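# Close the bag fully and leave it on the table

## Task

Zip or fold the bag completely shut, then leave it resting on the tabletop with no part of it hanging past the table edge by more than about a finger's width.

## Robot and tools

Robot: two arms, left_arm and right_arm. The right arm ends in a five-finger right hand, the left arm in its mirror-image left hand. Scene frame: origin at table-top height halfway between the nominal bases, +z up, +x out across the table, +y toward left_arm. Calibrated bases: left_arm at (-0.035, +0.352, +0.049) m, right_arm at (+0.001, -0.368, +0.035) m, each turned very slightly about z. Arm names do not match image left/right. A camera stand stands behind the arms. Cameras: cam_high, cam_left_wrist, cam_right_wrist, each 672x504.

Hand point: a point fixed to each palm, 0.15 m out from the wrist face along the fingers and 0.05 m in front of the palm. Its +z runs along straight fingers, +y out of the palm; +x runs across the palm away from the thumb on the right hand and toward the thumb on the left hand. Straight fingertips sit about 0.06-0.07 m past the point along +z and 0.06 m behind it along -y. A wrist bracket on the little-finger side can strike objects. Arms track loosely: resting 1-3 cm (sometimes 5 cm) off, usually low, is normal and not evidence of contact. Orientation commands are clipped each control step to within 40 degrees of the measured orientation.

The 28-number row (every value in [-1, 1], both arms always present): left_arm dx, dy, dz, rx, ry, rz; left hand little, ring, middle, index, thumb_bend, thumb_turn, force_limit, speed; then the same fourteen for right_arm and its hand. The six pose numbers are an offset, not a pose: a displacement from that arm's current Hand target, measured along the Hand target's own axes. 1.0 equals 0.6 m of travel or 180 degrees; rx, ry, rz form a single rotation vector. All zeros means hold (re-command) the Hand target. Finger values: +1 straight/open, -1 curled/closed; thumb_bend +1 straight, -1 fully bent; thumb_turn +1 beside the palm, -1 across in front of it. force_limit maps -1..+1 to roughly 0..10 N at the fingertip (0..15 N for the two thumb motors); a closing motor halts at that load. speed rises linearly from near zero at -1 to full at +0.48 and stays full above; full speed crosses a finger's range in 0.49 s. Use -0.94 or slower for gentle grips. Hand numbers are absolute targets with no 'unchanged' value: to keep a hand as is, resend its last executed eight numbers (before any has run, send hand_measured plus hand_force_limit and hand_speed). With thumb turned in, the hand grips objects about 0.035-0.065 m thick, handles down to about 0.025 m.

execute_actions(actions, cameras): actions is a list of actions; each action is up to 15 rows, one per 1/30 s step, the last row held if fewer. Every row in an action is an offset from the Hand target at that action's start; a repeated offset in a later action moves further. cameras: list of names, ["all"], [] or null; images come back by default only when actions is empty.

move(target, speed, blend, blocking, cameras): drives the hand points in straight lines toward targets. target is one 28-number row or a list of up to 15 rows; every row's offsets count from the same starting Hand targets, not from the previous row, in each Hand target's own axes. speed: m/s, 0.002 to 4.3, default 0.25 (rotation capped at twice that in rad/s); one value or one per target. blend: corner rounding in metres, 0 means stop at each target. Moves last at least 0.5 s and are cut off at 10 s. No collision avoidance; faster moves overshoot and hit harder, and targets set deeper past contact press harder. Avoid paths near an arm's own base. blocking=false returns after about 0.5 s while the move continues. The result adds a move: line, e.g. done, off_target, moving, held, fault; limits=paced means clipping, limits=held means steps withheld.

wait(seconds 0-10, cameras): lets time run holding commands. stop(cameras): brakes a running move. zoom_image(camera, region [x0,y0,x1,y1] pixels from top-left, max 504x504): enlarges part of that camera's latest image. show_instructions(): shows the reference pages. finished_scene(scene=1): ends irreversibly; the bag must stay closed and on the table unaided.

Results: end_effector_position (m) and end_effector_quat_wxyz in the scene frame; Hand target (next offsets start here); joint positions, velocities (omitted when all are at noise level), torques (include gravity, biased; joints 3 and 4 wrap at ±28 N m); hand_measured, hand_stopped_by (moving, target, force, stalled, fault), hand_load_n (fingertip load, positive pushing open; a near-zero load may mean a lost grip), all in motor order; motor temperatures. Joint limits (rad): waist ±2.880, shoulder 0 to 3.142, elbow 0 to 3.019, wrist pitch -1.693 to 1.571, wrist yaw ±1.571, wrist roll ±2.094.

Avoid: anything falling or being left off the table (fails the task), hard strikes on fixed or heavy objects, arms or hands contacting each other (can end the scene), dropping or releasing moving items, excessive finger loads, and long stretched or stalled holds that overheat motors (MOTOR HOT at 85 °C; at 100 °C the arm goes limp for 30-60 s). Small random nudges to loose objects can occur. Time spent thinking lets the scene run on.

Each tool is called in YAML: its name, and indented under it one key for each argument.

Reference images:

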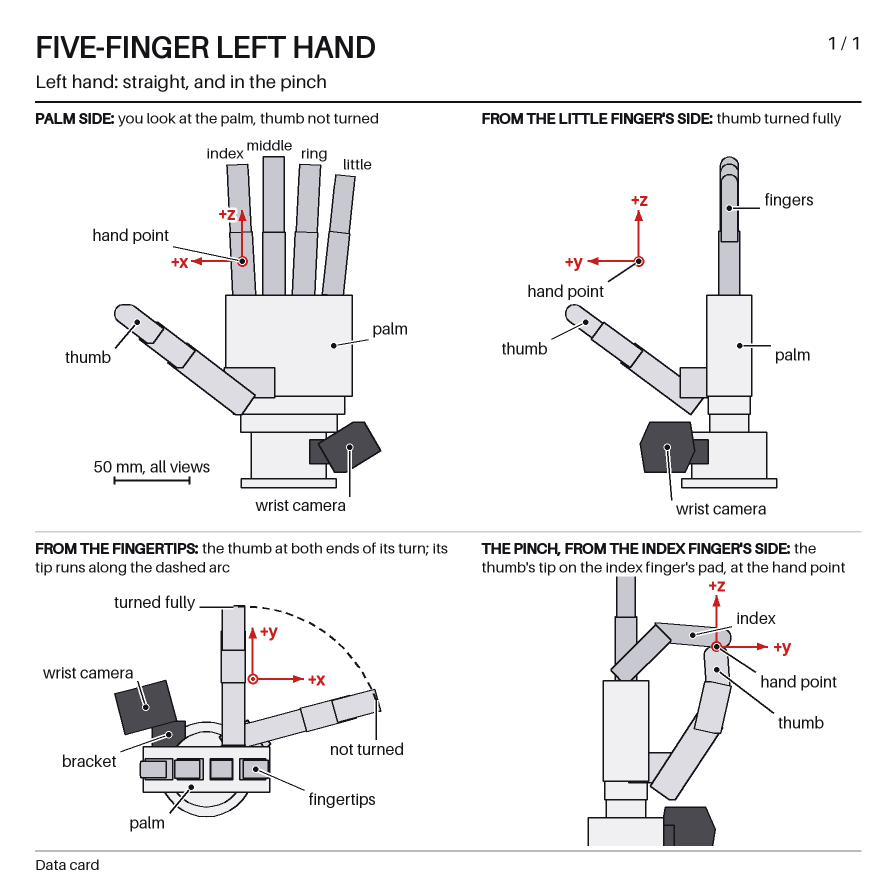

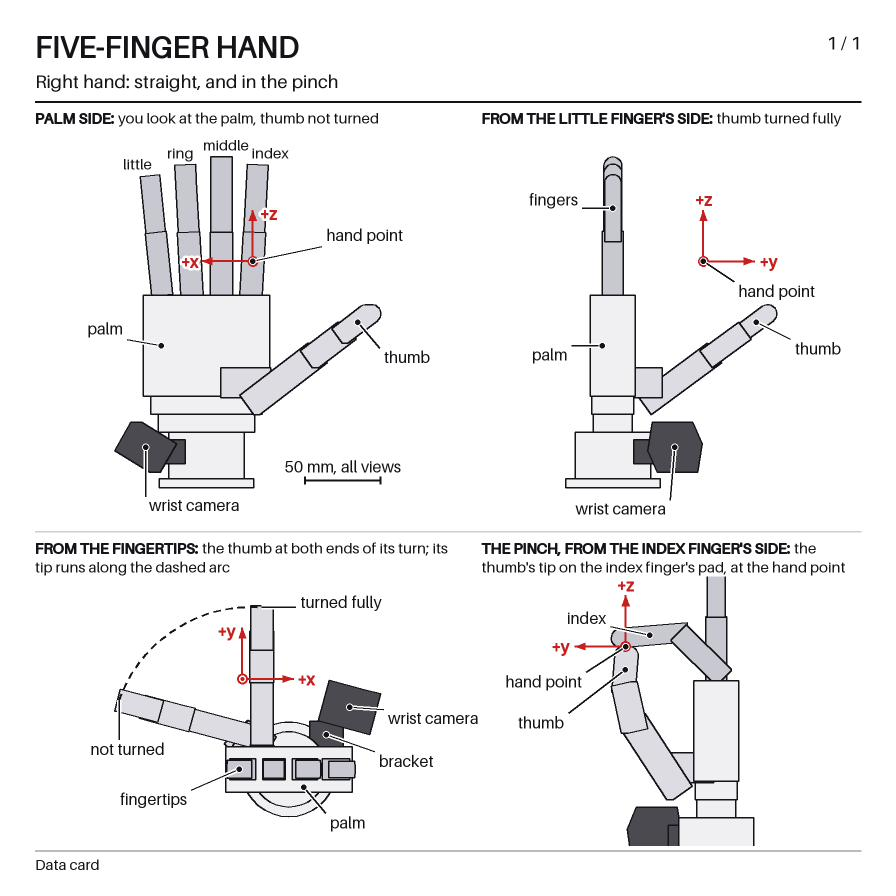

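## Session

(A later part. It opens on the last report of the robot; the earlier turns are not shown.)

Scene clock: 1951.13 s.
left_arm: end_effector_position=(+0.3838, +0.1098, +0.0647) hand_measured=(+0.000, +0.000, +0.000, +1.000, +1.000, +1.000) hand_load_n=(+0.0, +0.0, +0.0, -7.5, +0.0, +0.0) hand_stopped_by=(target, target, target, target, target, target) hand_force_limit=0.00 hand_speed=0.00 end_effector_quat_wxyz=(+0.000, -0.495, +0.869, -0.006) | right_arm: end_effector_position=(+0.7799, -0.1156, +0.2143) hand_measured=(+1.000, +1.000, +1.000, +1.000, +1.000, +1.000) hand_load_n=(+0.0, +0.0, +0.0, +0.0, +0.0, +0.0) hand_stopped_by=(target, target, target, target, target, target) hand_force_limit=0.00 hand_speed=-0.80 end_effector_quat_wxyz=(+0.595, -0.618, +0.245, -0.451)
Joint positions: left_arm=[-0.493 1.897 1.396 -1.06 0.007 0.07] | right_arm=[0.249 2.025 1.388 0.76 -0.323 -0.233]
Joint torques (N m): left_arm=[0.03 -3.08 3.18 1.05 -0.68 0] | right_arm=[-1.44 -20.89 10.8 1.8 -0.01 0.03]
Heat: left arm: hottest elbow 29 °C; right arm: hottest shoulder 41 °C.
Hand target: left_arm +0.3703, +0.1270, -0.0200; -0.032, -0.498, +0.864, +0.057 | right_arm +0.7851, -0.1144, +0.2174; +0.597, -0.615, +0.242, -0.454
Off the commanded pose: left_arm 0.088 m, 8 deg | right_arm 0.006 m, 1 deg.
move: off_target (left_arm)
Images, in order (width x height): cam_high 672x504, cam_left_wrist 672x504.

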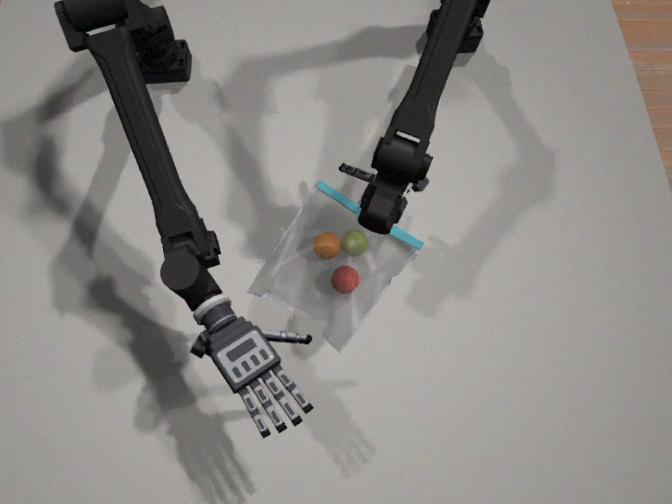

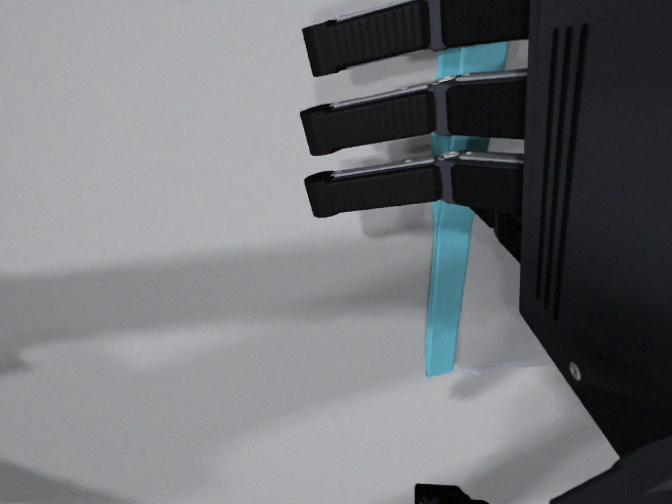

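move:
  target:
    - [0.0135,-0.0152,-0.1365,0.042,0,0,0,0,0,1,1,1,0,0,0,0,0,0,0,0,1,1,1,1,1,1,0,-0.8]
    - [0.0093,-0.0025,-0.2357,0.042,0,0,0,0,0,1,1,1,0,0,0,0,0,0,0,0,1,1,1,1,1,1,0,-0.8]
    - [-0.0467,-0.0403,-0.2407,0.042,0,0,0,0,0,1,1,1,0,0,0,0,0,0,0,0,1,1,1,1,1,1,0,-0.8]
    - [-0.0468,-0.0118,-0.2032,0.042,0,0,0,0,0,1,1,1,0,0,0,0,0,0,0,0,1,1,1,1,1,1,0,-0.8]
  cameras: ["cam_high","cam_left_wrist"]
  speed: [0.1,0.15,0.15,0.1]
  blend: [0.01,0.01,0.005,0]

zoom_image:
  camera: "cam_high"
  region: [310, 160, 440, 260]

Scene clock: 1978.50 s.
left_arm: end_effector_position=(+0.4012, +0.1372, +0.1035) hand_measured=(+0.000, +0.000, +0.000, +1.000, +1.000, +1.000) hand_load_n=(+0.0, +0.0, +0.0, +0.0, -0.5, +0.0) hand_stopped_by=(target, target, target, target, target, target) hand_force_limit=0.00 hand_speed=0.00 end_effector_quat_wxyz=(-0.001, -0.504, +0.864, +0.002) | right_arm: end_effector_position=(+0.7799, -0.1156, +0.2143) hand_measured=(+1.000, +1.000, +1.000, +1.000, +1.000, +1.000) hand_load_n=(+0.0, +0.0, +0.0, +0.0, +0.0, +0.0) hand_stopped_by=(target, target, target, target, target, target) hand_force_limit=0.00 hand_speed=-0.80 end_effector_quat_wxyz=(+0.595, -0.618, +0.245, -0.451)
Joint positions: left_arm=[-0.434 1.871 1.467 -1.171 -0.001 0.109] | right_arm=[0.249 2.025 1.388 0.76 -0.323 -0.233]
Joint torques (N m): left_arm=[-0.44 -13.86 5.64 0.24 -0.07 0.17] | right_arm=[-1.44 -20.89 10.78 1.77 0.01 0.04]
Heat: left arm: hottest elbow 29 °C; right arm: hottest shoulder 41 °C.
Hand target: left_arm +0.4041, +0.1399, +0.0999; +0.001, -0.500, +0.866, +0.000 | right_arm +0.7851, -0.1144, +0.2174; +0.597, -0.615, +0.242, -0.454
Off the commanded pose: left_arm 0.005 m, 1 deg | right_arm 0.006 m, 1 deg.
move: done
Images, in order (width x height): cam_high 672x504, cam_left_wrist 672x504.

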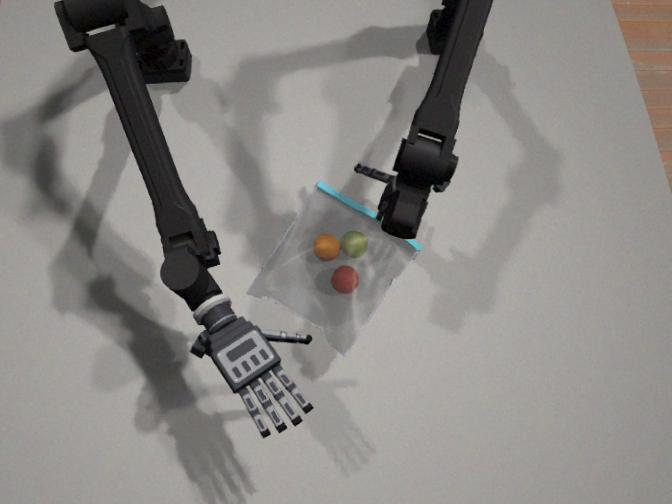

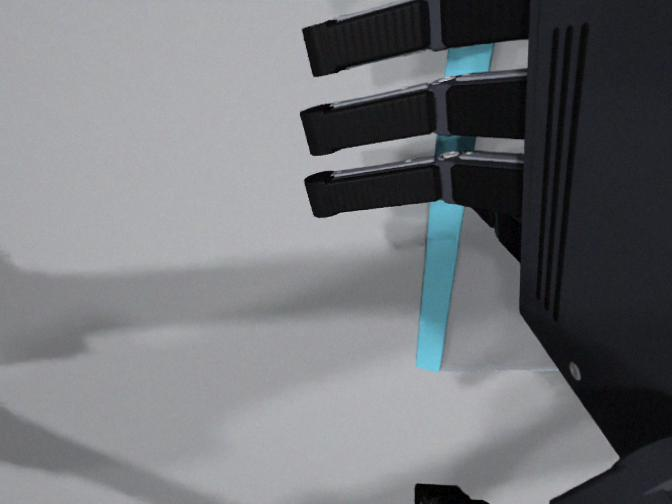

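Scaled by 3.877 from the camera's 672x504 image, which has a finer 960x720 frame.

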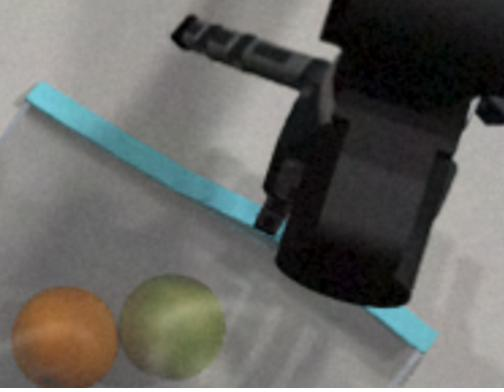

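move:
  target:
    - [0,0.0097,0.05,0,0,0,0,0,0,1,1,1,0,0,0,0,0,0,0,0,1,1,1,1,1,1,0,-0.8]
    - [0,0.0215,0.1333,-0.018,0,0,0,0,0,1,1,1,0,0,0,0,0,0,0,0,1,1,1,1,1,1,0,-0.8]
    - [0,0.035,0.2,-0.042,0,0,0,0,0,1,1,1,0,0,0,0,0,0,0,0,1,1,1,1,1,1,0,-0.8]
  cameras: ["cam_high","cam_left_wrist"]
  speed: 0.08
  blend: 0.01

zoom_image:
  camera: "cam_left_wrist"
  region: [380, 20, 540, 420]

zoom_image:
  camera: "cam_high"
  region: [310, 160, 440, 260]

Scene clock: 1994.47 s.
left_arm: end_effector_position=(+0.4014, +0.1378, +0.0654) hand_measured=(+0.000, +0.000, +0.000, +1.000, +1.000, +1.000) hand_load_n=(+0.0, +0.0, +0.0, -7.5, +0.0, +0.0) hand_stopped_by=(target, target, target, target, target, target) hand_force_limit=0.00 hand_speed=0.00 end_effector_quat_wxyz=(+0.003, -0.499, +0.867, -0.003) | right_arm: end_effector_position=(+0.7799, -0.1156, +0.2143) hand_measured=(+1.000, +1.000, +1.000, +1.000, +1.000, +1.000) hand_load_n=(-0.5, +0.0, +0.0, +0.0, +0.0, -0.5) hand_stopped_by=(target, target, target, target, target, target) hand_force_limit=0.00 hand_speed=-0.80 end_effector_quat_wxyz=(+0.595, -0.618, +0.245, -0.451)
Joint positions: left_arm=[-0.434 1.906 1.412 -1.069 0 0.12] | right_arm=[0.249 2.025 1.388 0.76 -0.323 -0.233]
Joint torques (N m): left_arm=[-0.44 -3.14 3.26 1.11 -0.69 0.06] | right_arm=[-1.49 -21.01 10.81 1.83 0 0.03]
Heat: left arm: hottest elbow 29 °C; right arm: hottest shoulder 41 °C.
Hand target: left_arm +0.3862, +0.1503, -0.0201; -0.032, -0.498, +0.864, +0.057 | right_arm +0.7851, -0.1144, +0.2174; +0.597, -0.615, +0.242, -0.454
Off the commanded pose: left_arm 0.088 m, 8 deg | right_arm 0.006 m, 1 deg.
move: off_target (left_arm)
Images, in order (width x height): cam_high 672x504, cam_left_wrist 672x504.

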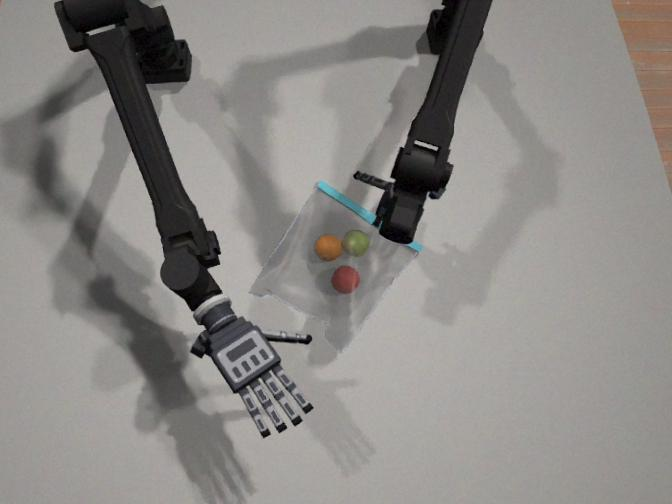

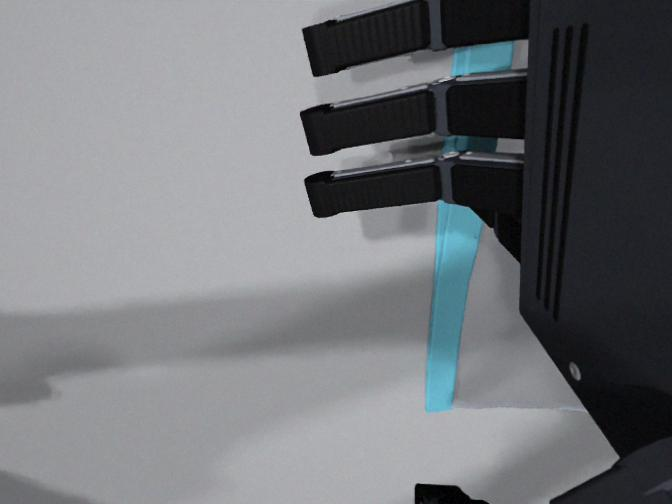

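Scaled by 1.260 from the camera's 672x504 image, which has a finer 960x720 frame.

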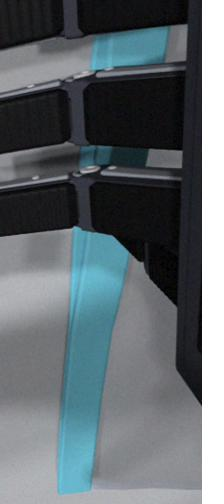

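Scaled by 3.877 from the camera's 672x504 image, which has a finer 960x720 frame.

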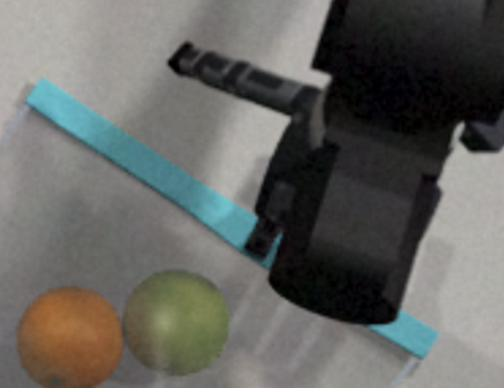

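move:
  target:
    - [0.0055,-0.0137,-0.1363,0.042,0,0,0,0,0,1,1,1,0,0,0,0,0,0,0,0,1,1,1,1,1,1,0,-0.8]
    - [0.0032,-0.0012,-0.2355,0.042,0,0,0,0,0,1,1,1,0,0,0,0,0,0,0,0,1,1,1,1,1,1,0,-0.8]
    - [-0.049,-0.0425,-0.241,0.042,0,0,0,0,0,1,1,1,0,0,0,0,0,0,0,0,1,1,1,1,1,1,0,-0.8]
    - [-0.0488,-0.014,-0.2035,0.042,0,0,0,0,0,1,1,1,0,0,0,0,0,0,0,0,1,1,1,1,1,1,0,-0.8]
  cameras: ["cam_high","cam_left_wrist"]
  speed: [0.1,0.15,0.15,0.1]
  blend: [0.01,0.01,0.005,0]

zoom_image:
  camera: "cam_high"
  region: [310, 160, 440, 260]

Scene clock: 2021.30 s.
left_arm: end_effector_position=(+0.4190, +0.1595, +0.1064) hand_measured=(+0.000, +0.000, +0.000, +1.000, +1.000, +1.000) hand_load_n=(+0.0, +0.0, +0.5, +0.0, +0.0, +0.0) hand_stopped_by=(target, target, target, target, target, target) hand_force_limit=0.00 hand_speed=0.00 end_effector_quat_wxyz=(+0.001, -0.503, +0.864, -0.001) | right_arm: end_effector_position=(+0.7799, -0.1156, +0.2143) hand_measured=(+1.000, +1.000, +1.000, +1.000, +1.000, +1.000) hand_load_n=(+0.0, +0.0, +0.0, +0.0, +0.0, +0.0) hand_stopped_by=(target, target, target, target, target, target) hand_force_limit=0.00 hand_speed=-0.80 end_effector_quat_wxyz=(+0.595, -0.618, +0.245, -0.451)
Joint positions: left_arm=[-0.385 1.883 1.495 -1.18 0 0.16] | right_arm=[0.249 2.025 1.388 0.76 -0.323 -0.233]
Joint torques (N m): left_arm=[-0.21 -13.63 5.67 0.14 -0.07 0.16] | right_arm=[-1.73 -20.84 10.77 1.76 -0.01 0.03]
Heat: left arm: hottest elbow 29 °C; right arm: hottest shoulder 41 °C.
Hand target: left_arm +0.4218, +0.1635, +0.1000; +0.001, -0.500, +0.866, -0.001 | right_arm +0.7851, -0.1144, +0.2174; +0.597, -0.615, +0.242, -0.454
Off the commanded pose: left_arm 0.008 m, 0 deg | right_arm 0.006 m, 1 deg.
move: done
Images, in order (width x height): cam_high 672x504, cam_left_wrist 672x504.

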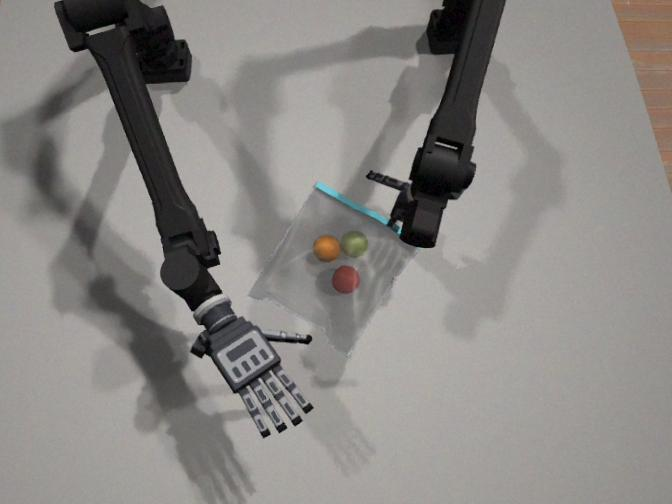

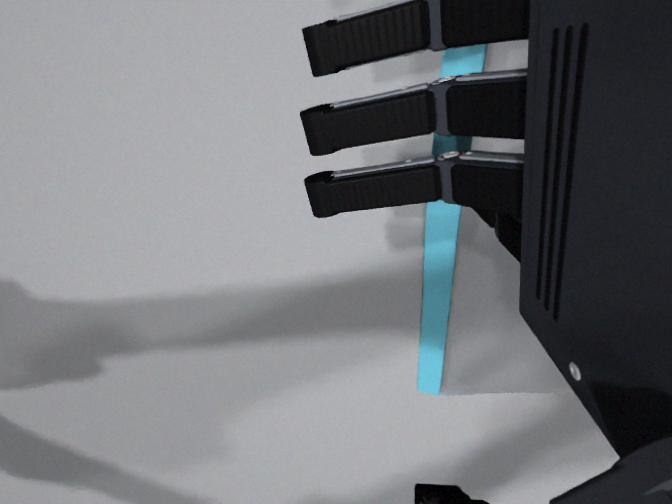

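Scaled by 3.877 from the camera's 672x504 image, which has a finer 960x720 frame.

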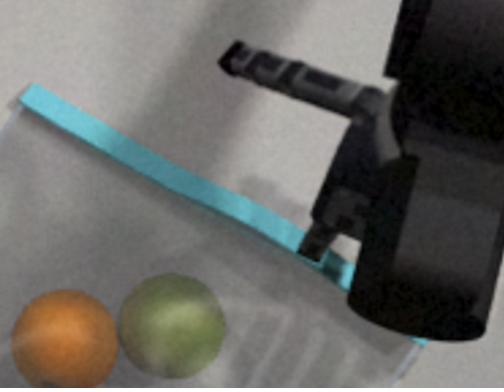

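move:
  target:
    - [0,0.0137,0.05,0,0,0,0,0,0,1,1,1,0,0,0,0,0,0,0,0,1,1,1,1,1,1,0,-0.8]
    - [0,0.0255,0.1333,-0.018,0,0,0,0,0,1,1,1,0,0,0,0,0,0,0,0,1,1,1,1,1,1,0,-0.8]
    - [0,0.038,0.2,-0.042,0,0,0,0,0,1,1,1,0,0,0,0,0,0,0,0,1,1,1,1,1,1,0,-0.8]
  cameras: ["cam_high","cam_left_wrist"]
  speed: 0.08
  blend: 0.01

zoom_image:
  camera: "cam_high"
  region: [310, 160, 440, 260]

Scene clock: 2030.93 s.
left_arm: end_effector_position=(+0.4159, +0.1618, +0.0656) hand_measured=(+0.000, +0.000, +0.000, +1.000, +1.000, +1.000) hand_load_n=(+0.0, +0.0, +0.0, -8.0, +0.0, +0.0) hand_stopped_by=(target, target, target, target, target, target) hand_force_limit=0.00 hand_speed=0.00 end_effector_quat_wxyz=(+0.003, -0.498, +0.867, -0.002) | right_arm: end_effector_position=(+0.7799, -0.1156, +0.2143) hand_measured=(+1.000, +1.000, +1.000, +1.000, +1.000, +1.000) hand_load_n=(+0.0, +0.0, +0.0, +0.0, +0.5, +0.0) hand_stopped_by=(target, target, target, target, target, target) hand_force_limit=0.00 hand_speed=-0.80 end_effector_quat_wxyz=(+0.595, -0.618, +0.245, -0.451)
Joint positions: left_arm=[-0.385 1.917 1.43 -1.077 -0.002 0.172] | right_arm=[0.249 2.025 1.388 0.76 -0.323 -0.233]
Joint torques (N m): left_arm=[-0.32 -3.25 3.4 1.13 -0.89 -0.03] | right_arm=[-1.49 -20.89 10.77 1.78 -0.01 0.03]
Heat: left arm: hottest elbow 29 °C; right arm: hottest shoulder 41 °C.
Hand target: left_arm +0.4021, +0.1748, -0.0201; -0.032, -0.498, +0.864, +0.057 | right_arm +0.7851, -0.1144, +0.2174; +0.597, -0.615, +0.242, -0.454
Off the commanded pose: left_arm 0.088 m, 8 deg | right_arm 0.006 m, 1 deg.
move: off_target (left_arm)
Images, in order (width x height): cam_high 672x504, cam_left_wrist 672x504.

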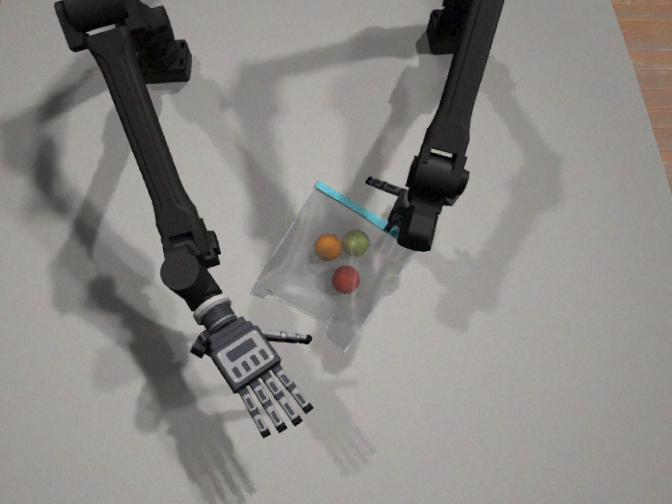

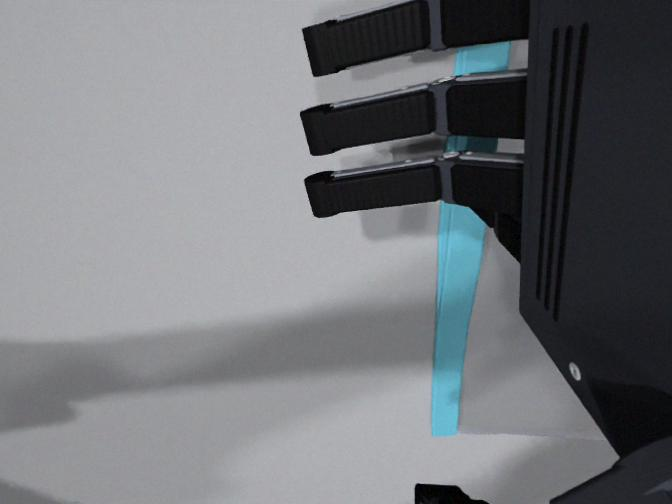

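Scaled by 3.877 from the camera's 672x504 image, which has a finer 960x720 frame.

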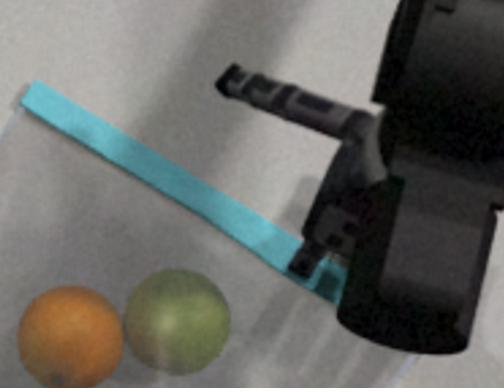

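move:
  target:
    - [0.0068,-0.0127,-0.1362,0.042,0,0,0,0,0,1,1,1,0,0,0,0,0,0,0,0,1,1,1,1,1,1,0,-0.8]
    - [0.0045,0,-0.2353,0.042,0,0,0,0,0,1,1,1,0,0,0,0,0,0,0,0,1,1,1,1,1,1,0,-0.8]
    - [-0.0507,-0.039,-0.2405,0.042,0,0,0,0,0,1,1,1,0,0,0,0,0,0,0,0,1,1,1,1,1,1,0,-0.8]
    - [-0.0507,-0.0107,-0.2032,0.042,0,0,0,0,0,1,1,1,0,0,0,0,0,0,0,0,1,1,1,1,1,1,0,-0.8]
  cameras: ["cam_high","cam_left_wrist"]
  speed: [0.1,0.15,0.15,0.1]
  blend: [0.01,0.01,0.005,0]

zoom_image:
  camera: "cam_high"
  region: [310, 160, 440, 260]

Scene clock: 2054.13 s.
left_arm: end_effector_position=(+0.4339, +0.1857, +0.1069) hand_measured=(+0.000, +0.000, +0.000, +1.000, +1.000, +1.000) hand_load_n=(+0.0, +0.0, +0.0, +0.0, +0.0, +0.0) hand_stopped_by=(target, target, target, target, target, target) hand_force_limit=0.00 hand_speed=0.00 end_effector_quat_wxyz=(+0.001, -0.503, +0.864, -0.001) | right_arm: end_effector_position=(+0.7799, -0.1156, +0.2143) hand_measured=(+1.000, +1.000, +1.000, +1.000, +1.000, +1.000) hand_load_n=(+0.0, +0.0, +0.0, +0.0, +0.0, -0.5) hand_stopped_by=(target, target, target, target, target, target) hand_force_limit=0.00 hand_speed=-0.80 end_effector_quat_wxyz=(+0.595, -0.618, +0.245, -0.451)
Joint positions: left_arm=[-0.332 1.896 1.516 -1.187 0 0.213] | right_arm=[0.249 2.025 1.388 0.76 -0.323 -0.233]
Joint torques (N m): left_arm=[-0.32 -13.74 5.68 0.1 -0.08 0.16] | right_arm=[-1.61 -20.95 10.78 1.77 0 0.03]
Heat: left arm: hottest elbow 29 °C; right arm: hottest shoulder 41 °C.
Hand target: left_arm +0.4365, +0.1900, +0.1000; +0.001, -0.499, +0.866, +0.000 | right_arm +0.7851, -0.1144, +0.2174; +0.597, -0.615, +0.242, -0.454
Off the commanded pose: left_arm 0.008 m, 0 deg | right_arm 0.006 m, 1 deg.
move: done
Images, in order (width x height): cam_high 672x504, cam_left_wrist 672x504.

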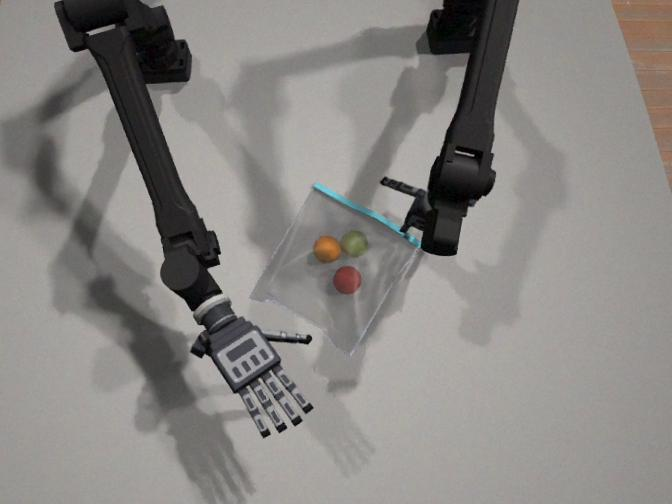

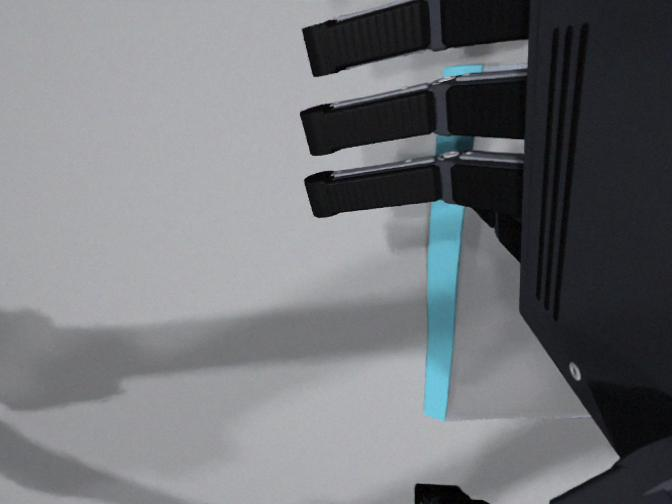

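Scaled by 3.877 from the camera's 672x504 image, which has a finer 960x720 frame.

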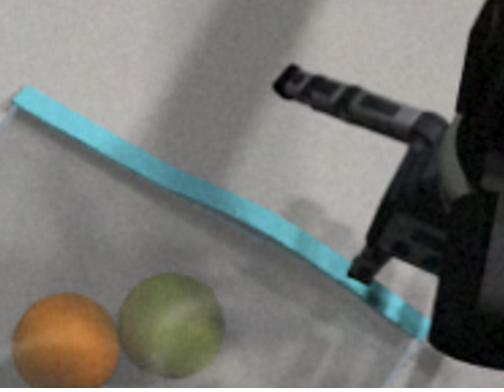

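move:
  target:
    - [0,0.0107,0.05,0,0,0,0,0,0,1,1,1,0,0,0,0,0,0,0,0,1,1,1,1,1,1,0,-0.8]
    - [0,0.0225,0.1333,-0.018,0,0,0,0,0,1,1,1,0,0,0,0,0,0,0,0,1,1,1,1,1,1,0,-0.8]
    - [0,0.035,0.2,-0.042,0,0,0,0,0,1,1,1,0,0,0,0,0,0,0,0,1,1,1,1,1,1,0,-0.8]
  cameras: ["cam_high","cam_left_wrist"]
  speed: 0.08
  blend: 0.01

zoom_image:
  camera: "cam_high"
  region: [310, 160, 440, 260]

Scene clock: 2070.87 s.
left_arm: end_effector_position=(+0.4316, +0.1887, +0.0658) hand_measured=(+0.000, +0.000, +0.000, +1.000, +1.000, +1.000) hand_load_n=(+0.0, +0.0, +0.0, -8.0, +0.0, +0.0) hand_stopped_by=(target, target, target, target, target, target) hand_force_limit=0.00 hand_speed=0.00 end_effector_quat_wxyz=(+0.005, -0.498, +0.867, +0.001) | right_arm: end_effector_position=(+0.7799, -0.1156, +0.2143) hand_measured=(+1.000, +1.000, +1.000, +1.000, +1.000, +1.000) hand_load_n=(+0.0, +0.0, +0.0, +0.0, +0.0, -0.5) hand_stopped_by=(target, target, target, target, target, target) hand_force_limit=0.00 hand_speed=-0.80 end_effector_quat_wxyz=(+0.595, -0.618, +0.245, -0.451)
Joint positions: left_arm=[-0.332 1.932 1.455 -1.088 -0.008 0.225] | right_arm=[0.249 2.025 1.388 0.76 -0.323 -0.233]
Joint torques (N m): left_arm=[-0.44 -3.37 3.62 1.16 -0.94 -0.01] | right_arm=[-1.44 -20.84 10.77 1.8 -0.01 0.03]
Heat: left arm: hottest elbow 29 °C; right arm: hottest shoulder 41 °C.
Hand target: left_arm +0.4186, +0.2005, -0.0201; -0.032, -0.498, +0.864, +0.057 | right_arm +0.7851, -0.1144, +0.2174; +0.597, -0.615, +0.242, -0.454
Off the commanded pose: left_arm 0.088 m, 8 deg | right_arm 0.006 m, 1 deg.
move: off_target (left_arm)
Images, in order (width x height): cam_high 672x504, cam_left_wrist 672x504.

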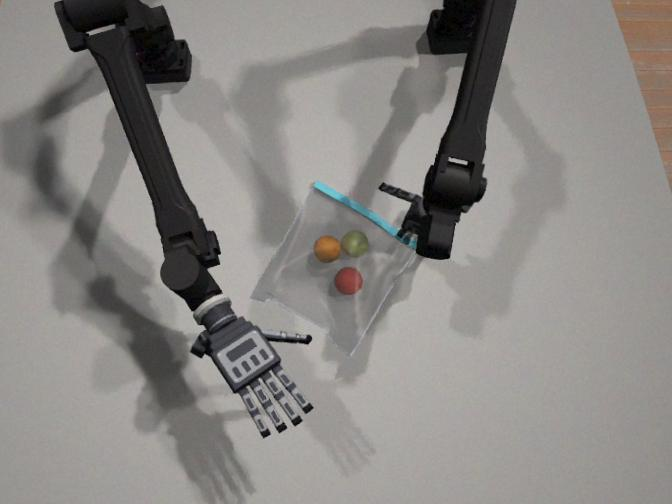

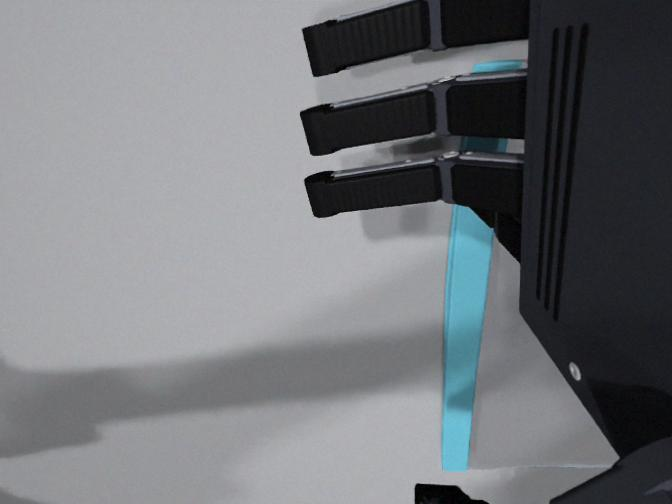

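Scaled by 3.877 from the camera's 672x504 image, which has a finer 960x720 frame.

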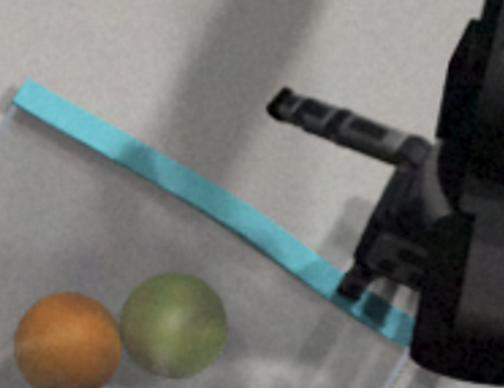

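move:
  target:
    - [0.0058,-0.0103,-0.1358,0.042,0,0,0,0,0,1,1,1,0,0,0,0,0,0,0,0,1,1,1,1,1,1,0,-0.8]
    - [0.0035,0.0023,-0.235,0.042,0,0,0,0,0,1,1,1,0,0,0,0,0,0,0,0,1,1,1,1,1,1,0,-0.8]
    - [-0.0433,-0.0362,-0.2402,0.042,0,0,0,0,0,1,1,1,0,0,0,0,0,0,0,0,1,1,1,1,1,1,0,-0.8]
    - [-0.0433,-0.0077,-0.2027,0.042,0,0,0,0,0,1,1,1,0,0,0,0,0,0,0,0,1,1,1,1,1,1,0,-0.8]
  cameras: ["cam_high","cam_left_wrist"]
  speed: [0.1,0.15,0.15,0.1]
  blend: [0.01,0.01,0.005,0]

zoom_image:
  camera: "cam_high"
  region: [310, 160, 440, 260]

Scene clock: 2088.30 s.
left_arm: end_effector_position=(+0.4466, +0.2079, +0.1066) hand_measured=(+0.000, +0.000, +0.000, +1.000, +1.000, +1.000) hand_load_n=(+0.0, +0.0, +0.0, +0.0, +0.0, +0.0) hand_stopped_by=(target, target, target, target, target, target) hand_force_limit=0.00 hand_speed=0.00 end_effector_quat_wxyz=(+0.002, -0.502, +0.865, +0.000) | right_arm: end_effector_position=(+0.7799, -0.1156, +0.2143) hand_measured=(+1.000, +1.000, +1.000, +1.000, +1.000, +1.000) hand_load_n=(+0.0, +0.0, +0.0, +0.0, +0.0, +0.0) hand_stopped_by=(target, target, target, target, target, target) hand_force_limit=0.00 hand_speed=-0.80 end_effector_quat_wxyz=(+0.595, -0.618, +0.245, -0.451)
Joint positions: left_arm=[-0.289 1.911 1.539 -1.195 -0.002 0.258] | right_arm=[0.249 2.025 1.388 0.76 -0.323 -0.233]
Joint torques (N m): left_arm=[-0.15 -14.04 5.72 0.08 -0.01 0.16] | right_arm=[-1.38 -20.6 10.78 1.76 0 0.02]
Heat: left arm: hottest elbow 29 °C; right arm: hottest shoulder 41 °C.
Hand target: left_arm +0.4493, +0.2127, +0.1000; +0.001, -0.499, +0.866, -0.001 | right_arm +0.7851, -0.1144, +0.2174; +0.597, -0.615, +0.242, -0.454
Off the commanded pose: left_arm 0.009 m, 0 deg | right_arm 0.006 m, 1 deg.
move: done
Images, in order (width x height): cam_high 672x504, cam_left_wrist 672x504.

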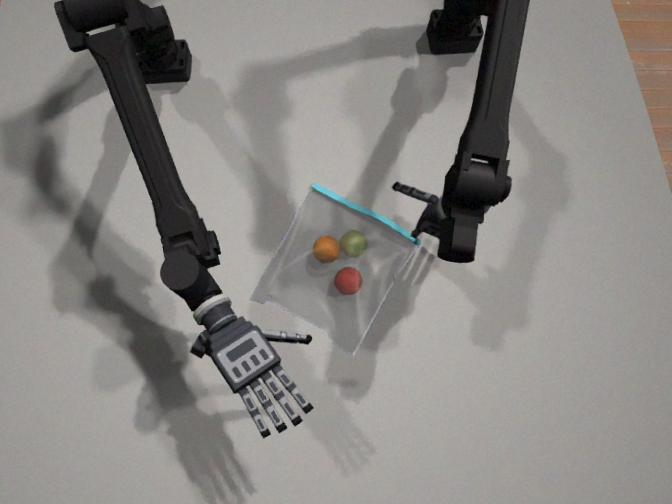

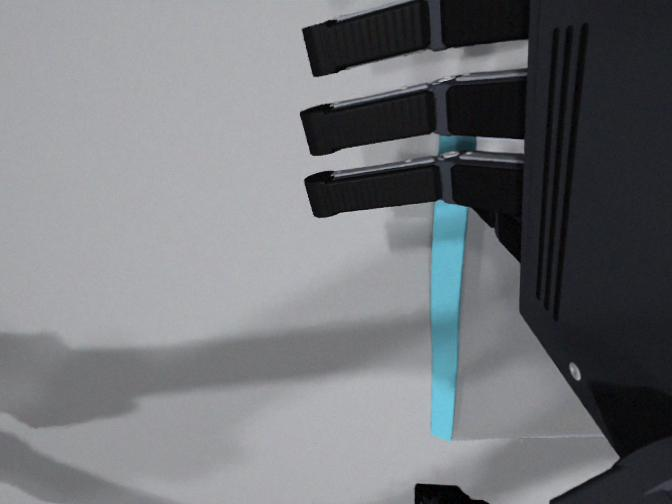

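Scaled by 3.877 from the camera's 672x504 image, which has a finer 960x720 frame.

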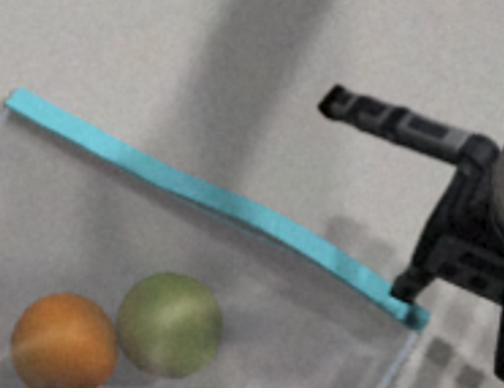

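move:
  target:
    - [0,0.0097,0.05,0,0,0,0,0,0,1,1,1,0,0,0,0,0,0,0,0,1,1,1,1,1,1,0,-0.8]
    - [0,0.0215,0.1333,-0.018,0,0,0,0,0,1,1,1,0,0,0,0,0,0,0,0,1,1,1,1,1,1,0,-0.8]
    - [0,0.034,0.2,-0.042,0,0,0,0,0,1,1,1,0,0,0,0,0,0,0,0,1,1,1,1,1,1,0,-0.8]
  cameras: ["cam_high","cam_left_wrist"]
  speed: 0.08
  blend: 0.01

zoom_image:
  camera: "cam_high"
  region: [310, 160, 440, 260]

Scene clock: 2099.60 s.
left_arm: end_effector_position=(+0.4440, +0.2126, +0.0633) hand_measured=(+0.000, +0.000, +0.000, +1.000, +1.000, +1.000) hand_load_n=(+0.0, +0.0, +0.0, -8.5, +0.0, +0.0) hand_stopped_by=(target, target, target, target, target, target) hand_force_limit=0.00 hand_speed=0.00 end_effector_quat_wxyz=(+0.005, -0.497, +0.868, +0.006) | right_arm: end_effector_position=(+0.7799, -0.1156, +0.2143) hand_measured=(+1.000, +1.000, +1.000, +1.000, +1.000, +1.000) hand_load_n=(+0.0, +0.0, +0.0, +0.0, +0.0, +0.0) hand_stopped_by=(target, target, target, target, target, target) hand_force_limit=0.00 hand_speed=-0.80 end_effector_quat_wxyz=(+0.595, -0.618, +0.245, -0.451)
Joint positions: left_arm=[-0.288 1.953 1.478 -1.098 -0.016 0.27] | right_arm=[0.249 2.025 1.388 0.76 -0.323 -0.233]
Joint torques (N m): left_arm=[-0.44 -4.01 3.78 1.22 -0.86 -0.04] | right_arm=[-1.44 -20.78 10.81 1.8 -0.01 0.02]
Heat: left arm: hottest elbow 29 °C; right arm: hottest shoulder 41 °C.
Hand target: left_arm +0.4319, +0.2229, -0.0201; -0.032, -0.499, +0.864, +0.057 | right_arm +0.7851, -0.1144, +0.2174; +0.597, -0.615, +0.242, -0.454
Off the commanded pose: left_arm 0.085 m, 7 deg | right_arm 0.006 m, 1 deg.
move: off_target (left_arm)
Images, in order (width x height): cam_high 672x504, cam_left_wrist 672x504.

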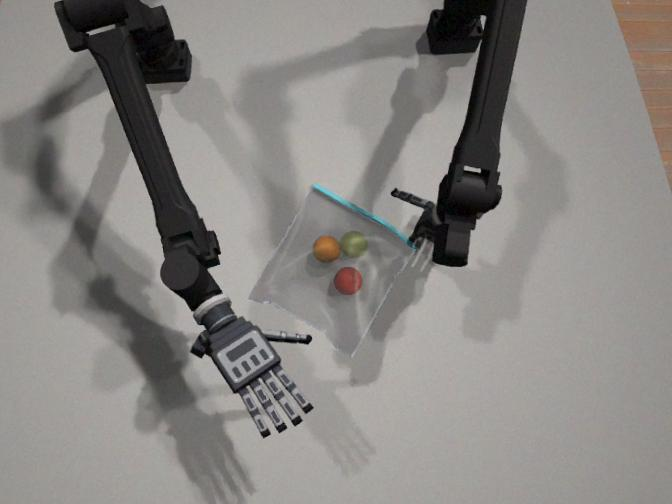

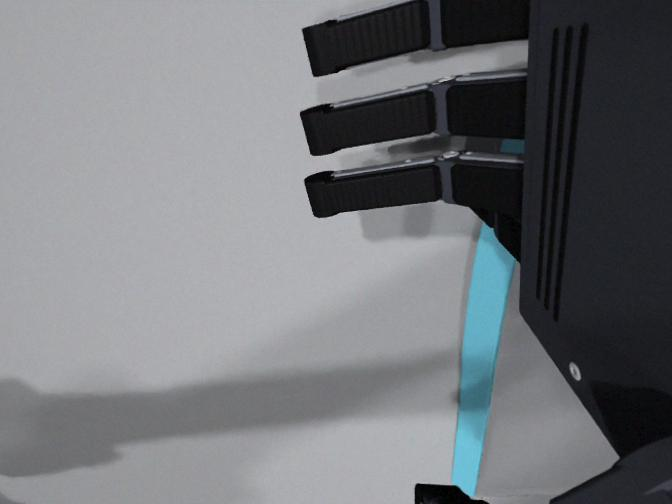

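Scaled by 3.877 from the camera's 672x504 image, which has a finer 960x720 frame.

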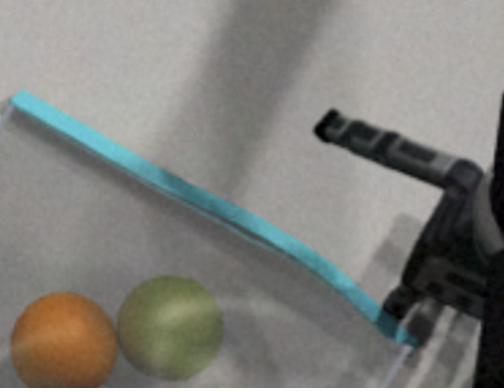

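move:
  target:
    - [0.0058,-0.0103,-0.1358,0.042,0,0,0,0,0,1,1,1,0,0,0,0,0,0,0,0,1,1,1,1,1,1,0,-0.8]
    - [0.0035,0.0023,-0.235,0.042,0,0,0,0,0,1,1,1,0,0,0,0,0,0,0,0,1,1,1,1,1,1,0,-0.8]
    - [0.0167,-0.0462,-0.2402,0.042,0,0,0,0,0,1,1,1,0,0,0,0,0,0,0,0,1,1,1,1,1,1,0,-0.8]
    - [0.0167,-0.0127,-0.2027,0.042,0,0,0,0,0,1,1,1,0,0,0,0,0,0,0,0,1,1,1,1,1,1,0,-0.8]
  cameras: ["cam_high","cam_left_wrist"]
  speed: [0.1,0.15,0.15,0.1]
  blend: [0.01,0.01,0.005,0]

zoom_image:
  camera: "cam_high"
  region: [310, 160, 440, 260]

Scene clock: 2114.00 s.
left_arm: end_effector_position=(+0.4460, +0.2083, +0.0997) hand_measured=(+0.000, +0.000, +0.000, +1.000, +1.000, +1.000) hand_load_n=(+0.0, +0.0, +0.0, -0.5, +0.0, +0.0) hand_stopped_by=(target, target, target, target, target, target) hand_force_limit=0.00 hand_speed=0.00 end_effector_quat_wxyz=(-0.003, -0.498, +0.867, +0.004) | right_arm: end_effector_position=(+0.7799, -0.1156, +0.2143) hand_measured=(+1.000, +1.000, +1.000, +1.000, +1.000, +1.000) hand_load_n=(+0.0, +0.0, +0.0, +0.0, +0.0, +0.0) hand_stopped_by=(target, target, target, target, target, target) hand_force_limit=0.00 hand_speed=-0.80 end_effector_quat_wxyz=(+0.595, -0.618, +0.245, -0.451)
Joint positions: left_arm=[-0.289 1.926 1.54 -1.195 -0.002 0.266] | right_arm=[0.249 2.025 1.388 0.76 -0.323 -0.233]
Joint torques (N m): left_arm=[-1.44 -15.09 5.7 0.05 -0.02 -0.14] | right_arm=[-1.44 -20.78 10.78 1.78 0.01 0.03]
Heat: left arm: hottest elbow 29 °C; right arm: hottest shoulder 41 °C.
Hand target: left_arm +0.4470, +0.2024, +0.0994; +0.001, -0.499, +0.866, +0.000 | right_arm +0.7851, -0.1144, +0.2174; +0.597, -0.615, +0.242, -0.454
Off the commanded pose: left_arm 0.006 m, 1 deg | right_arm 0.006 m, 1 deg.
move: done
Images, in order (width x height): cam_high 672x504, cam_left_wrist 672x504.

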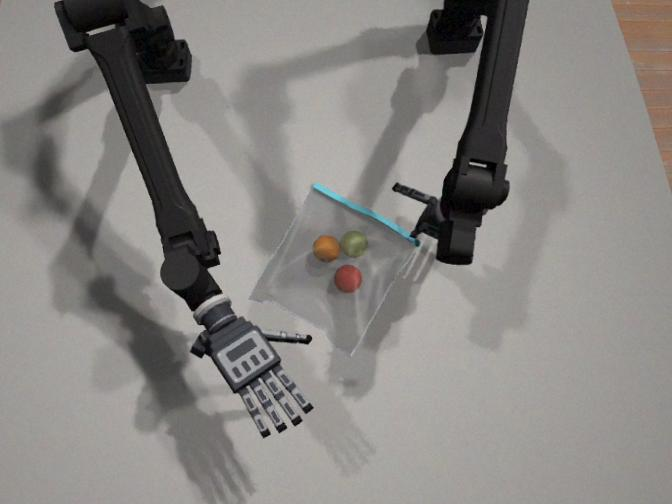

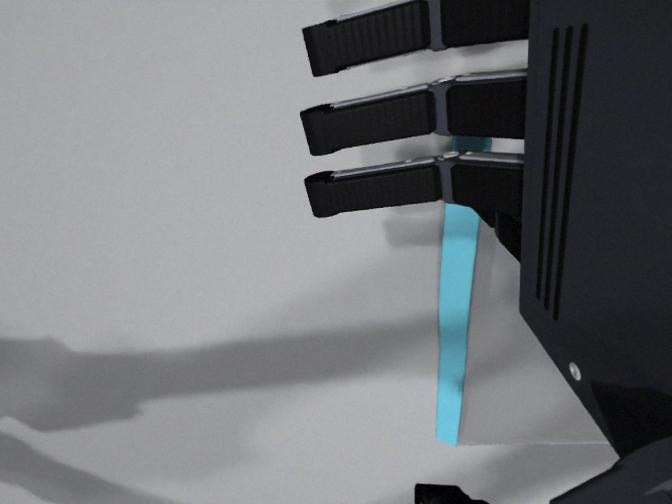

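Scaled by 3.877 from the camera's 672x504 image, which has a finer 960x720 frame.

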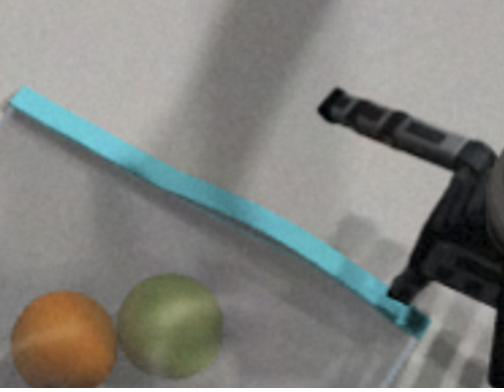

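move:
  target:
    - [0,-0.0183,0.0,0,0,0,0,0,0,1,1,1,0,0,0,0,0,0,0,0,1,1,1,1,1,1,0,-0.8]
    - [0,-0.0053,0.05,0,0,0,0,0,0,1,1,1,0,0,0,0,0,0,0,0,1,1,1,1,1,1,0,-0.8]
    - [0,0.0062,0.1333,-0.015,0,0,0,0,0,1,1,1,0,0,0,0,0,0,0,0,1,1,1,1,1,1,0,-0.8]
    - [0,0.016,0.2,-0.036,0,0,0,0,0,1,1,1,0,0,0,0,0,0,0,0,1,1,1,1,1,1,0,-0.8]
  cameras: ["cam_high","cam_left_wrist"]
  speed: 0.08
  blend: [0.003,0.01,0.01,0]

zoom_image:
  camera: "cam_high"
  region: [310, 160, 440, 260]

Scene clock: 2131.17 s.
left_arm: end_effector_position=(+0.4516, +0.2072, +0.0659) hand_measured=(+0.000, +0.000, +0.000, +1.000, +1.000, +1.000) hand_load_n=(+0.0, +0.0, +0.5, -6.0, +0.0, +0.0) hand_stopped_by=(target, target, target, target, target, target) hand_force_limit=0.00 hand_speed=0.00 end_effector_quat_wxyz=(+0.007, -0.498, +0.867, +0.000) | right_arm: end_effector_position=(+0.7799, -0.1156, +0.2143) hand_measured=(+1.000, +1.000, +1.000, +1.000, +1.000, +1.000) hand_load_n=(+0.0, +0.0, +0.0, +0.0, +0.0, +0.0) hand_stopped_by=(target, target, target, target, target, target) hand_force_limit=0.00 hand_speed=-0.80 end_effector_quat_wxyz=(+0.595, -0.618, +0.245, -0.451)
Joint positions: left_arm=[-0.292 1.962 1.503 -1.102 -0.01 0.266] | right_arm=[0.249 2.025 1.388 0.76 -0.323 -0.233]
Joint torques (N m): left_arm=[-1.55 -4.37 3.64 1.55 -0.88 -0.21] | right_arm=[-1.44 -20.95 10.78 1.77 -0.01 0.03]
Heat: left arm: hottest elbow 30 °C; right arm: hottest shoulder 41 °C.
Hand target: left_arm +0.4389, +0.2072, -0.0205; -0.028, -0.499, +0.865, +0.049 | right_arm +0.7851, -0.1144, +0.2174; +0.597, -0.615, +0.242, -0.454
Off the commanded pose: left_arm 0.087 m, 7 deg | right_arm 0.006 m, 1 deg.
move: off_target (left_arm)
Images, in order (width x height): cam_high 672x504, cam_left_wrist 672x504.

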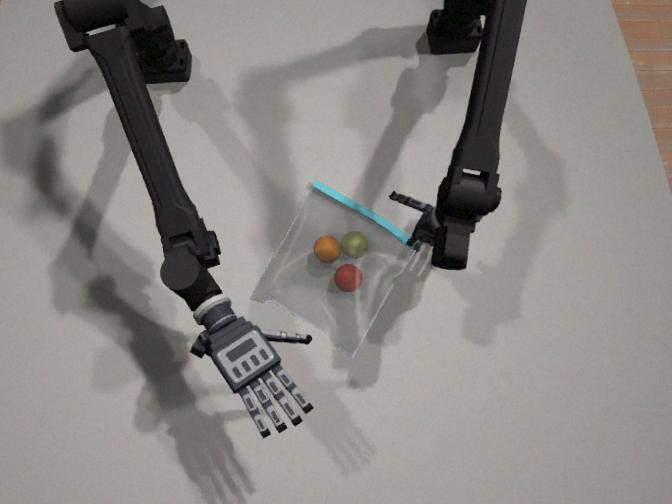

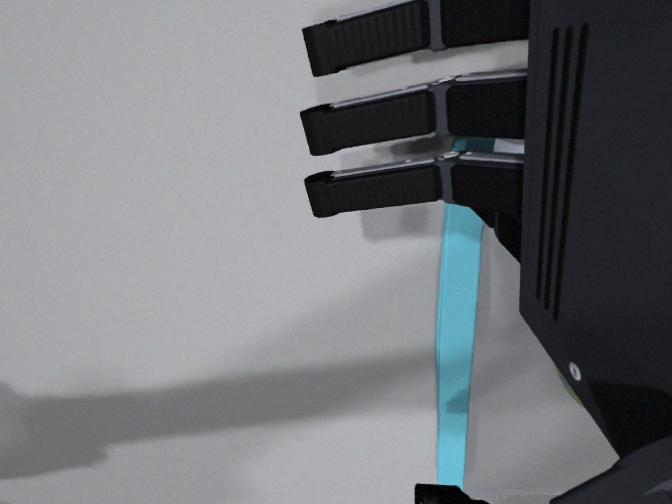

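Scaled by 3.877 from the camera's 672x504 image, which has a finer 960x720 frame.

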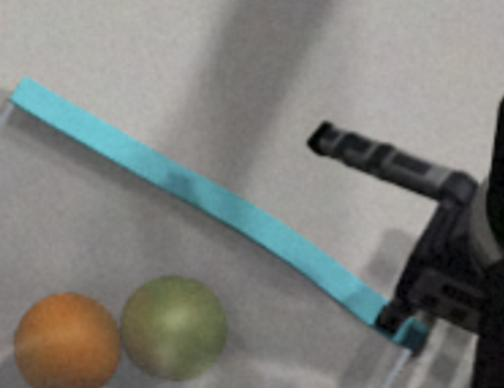

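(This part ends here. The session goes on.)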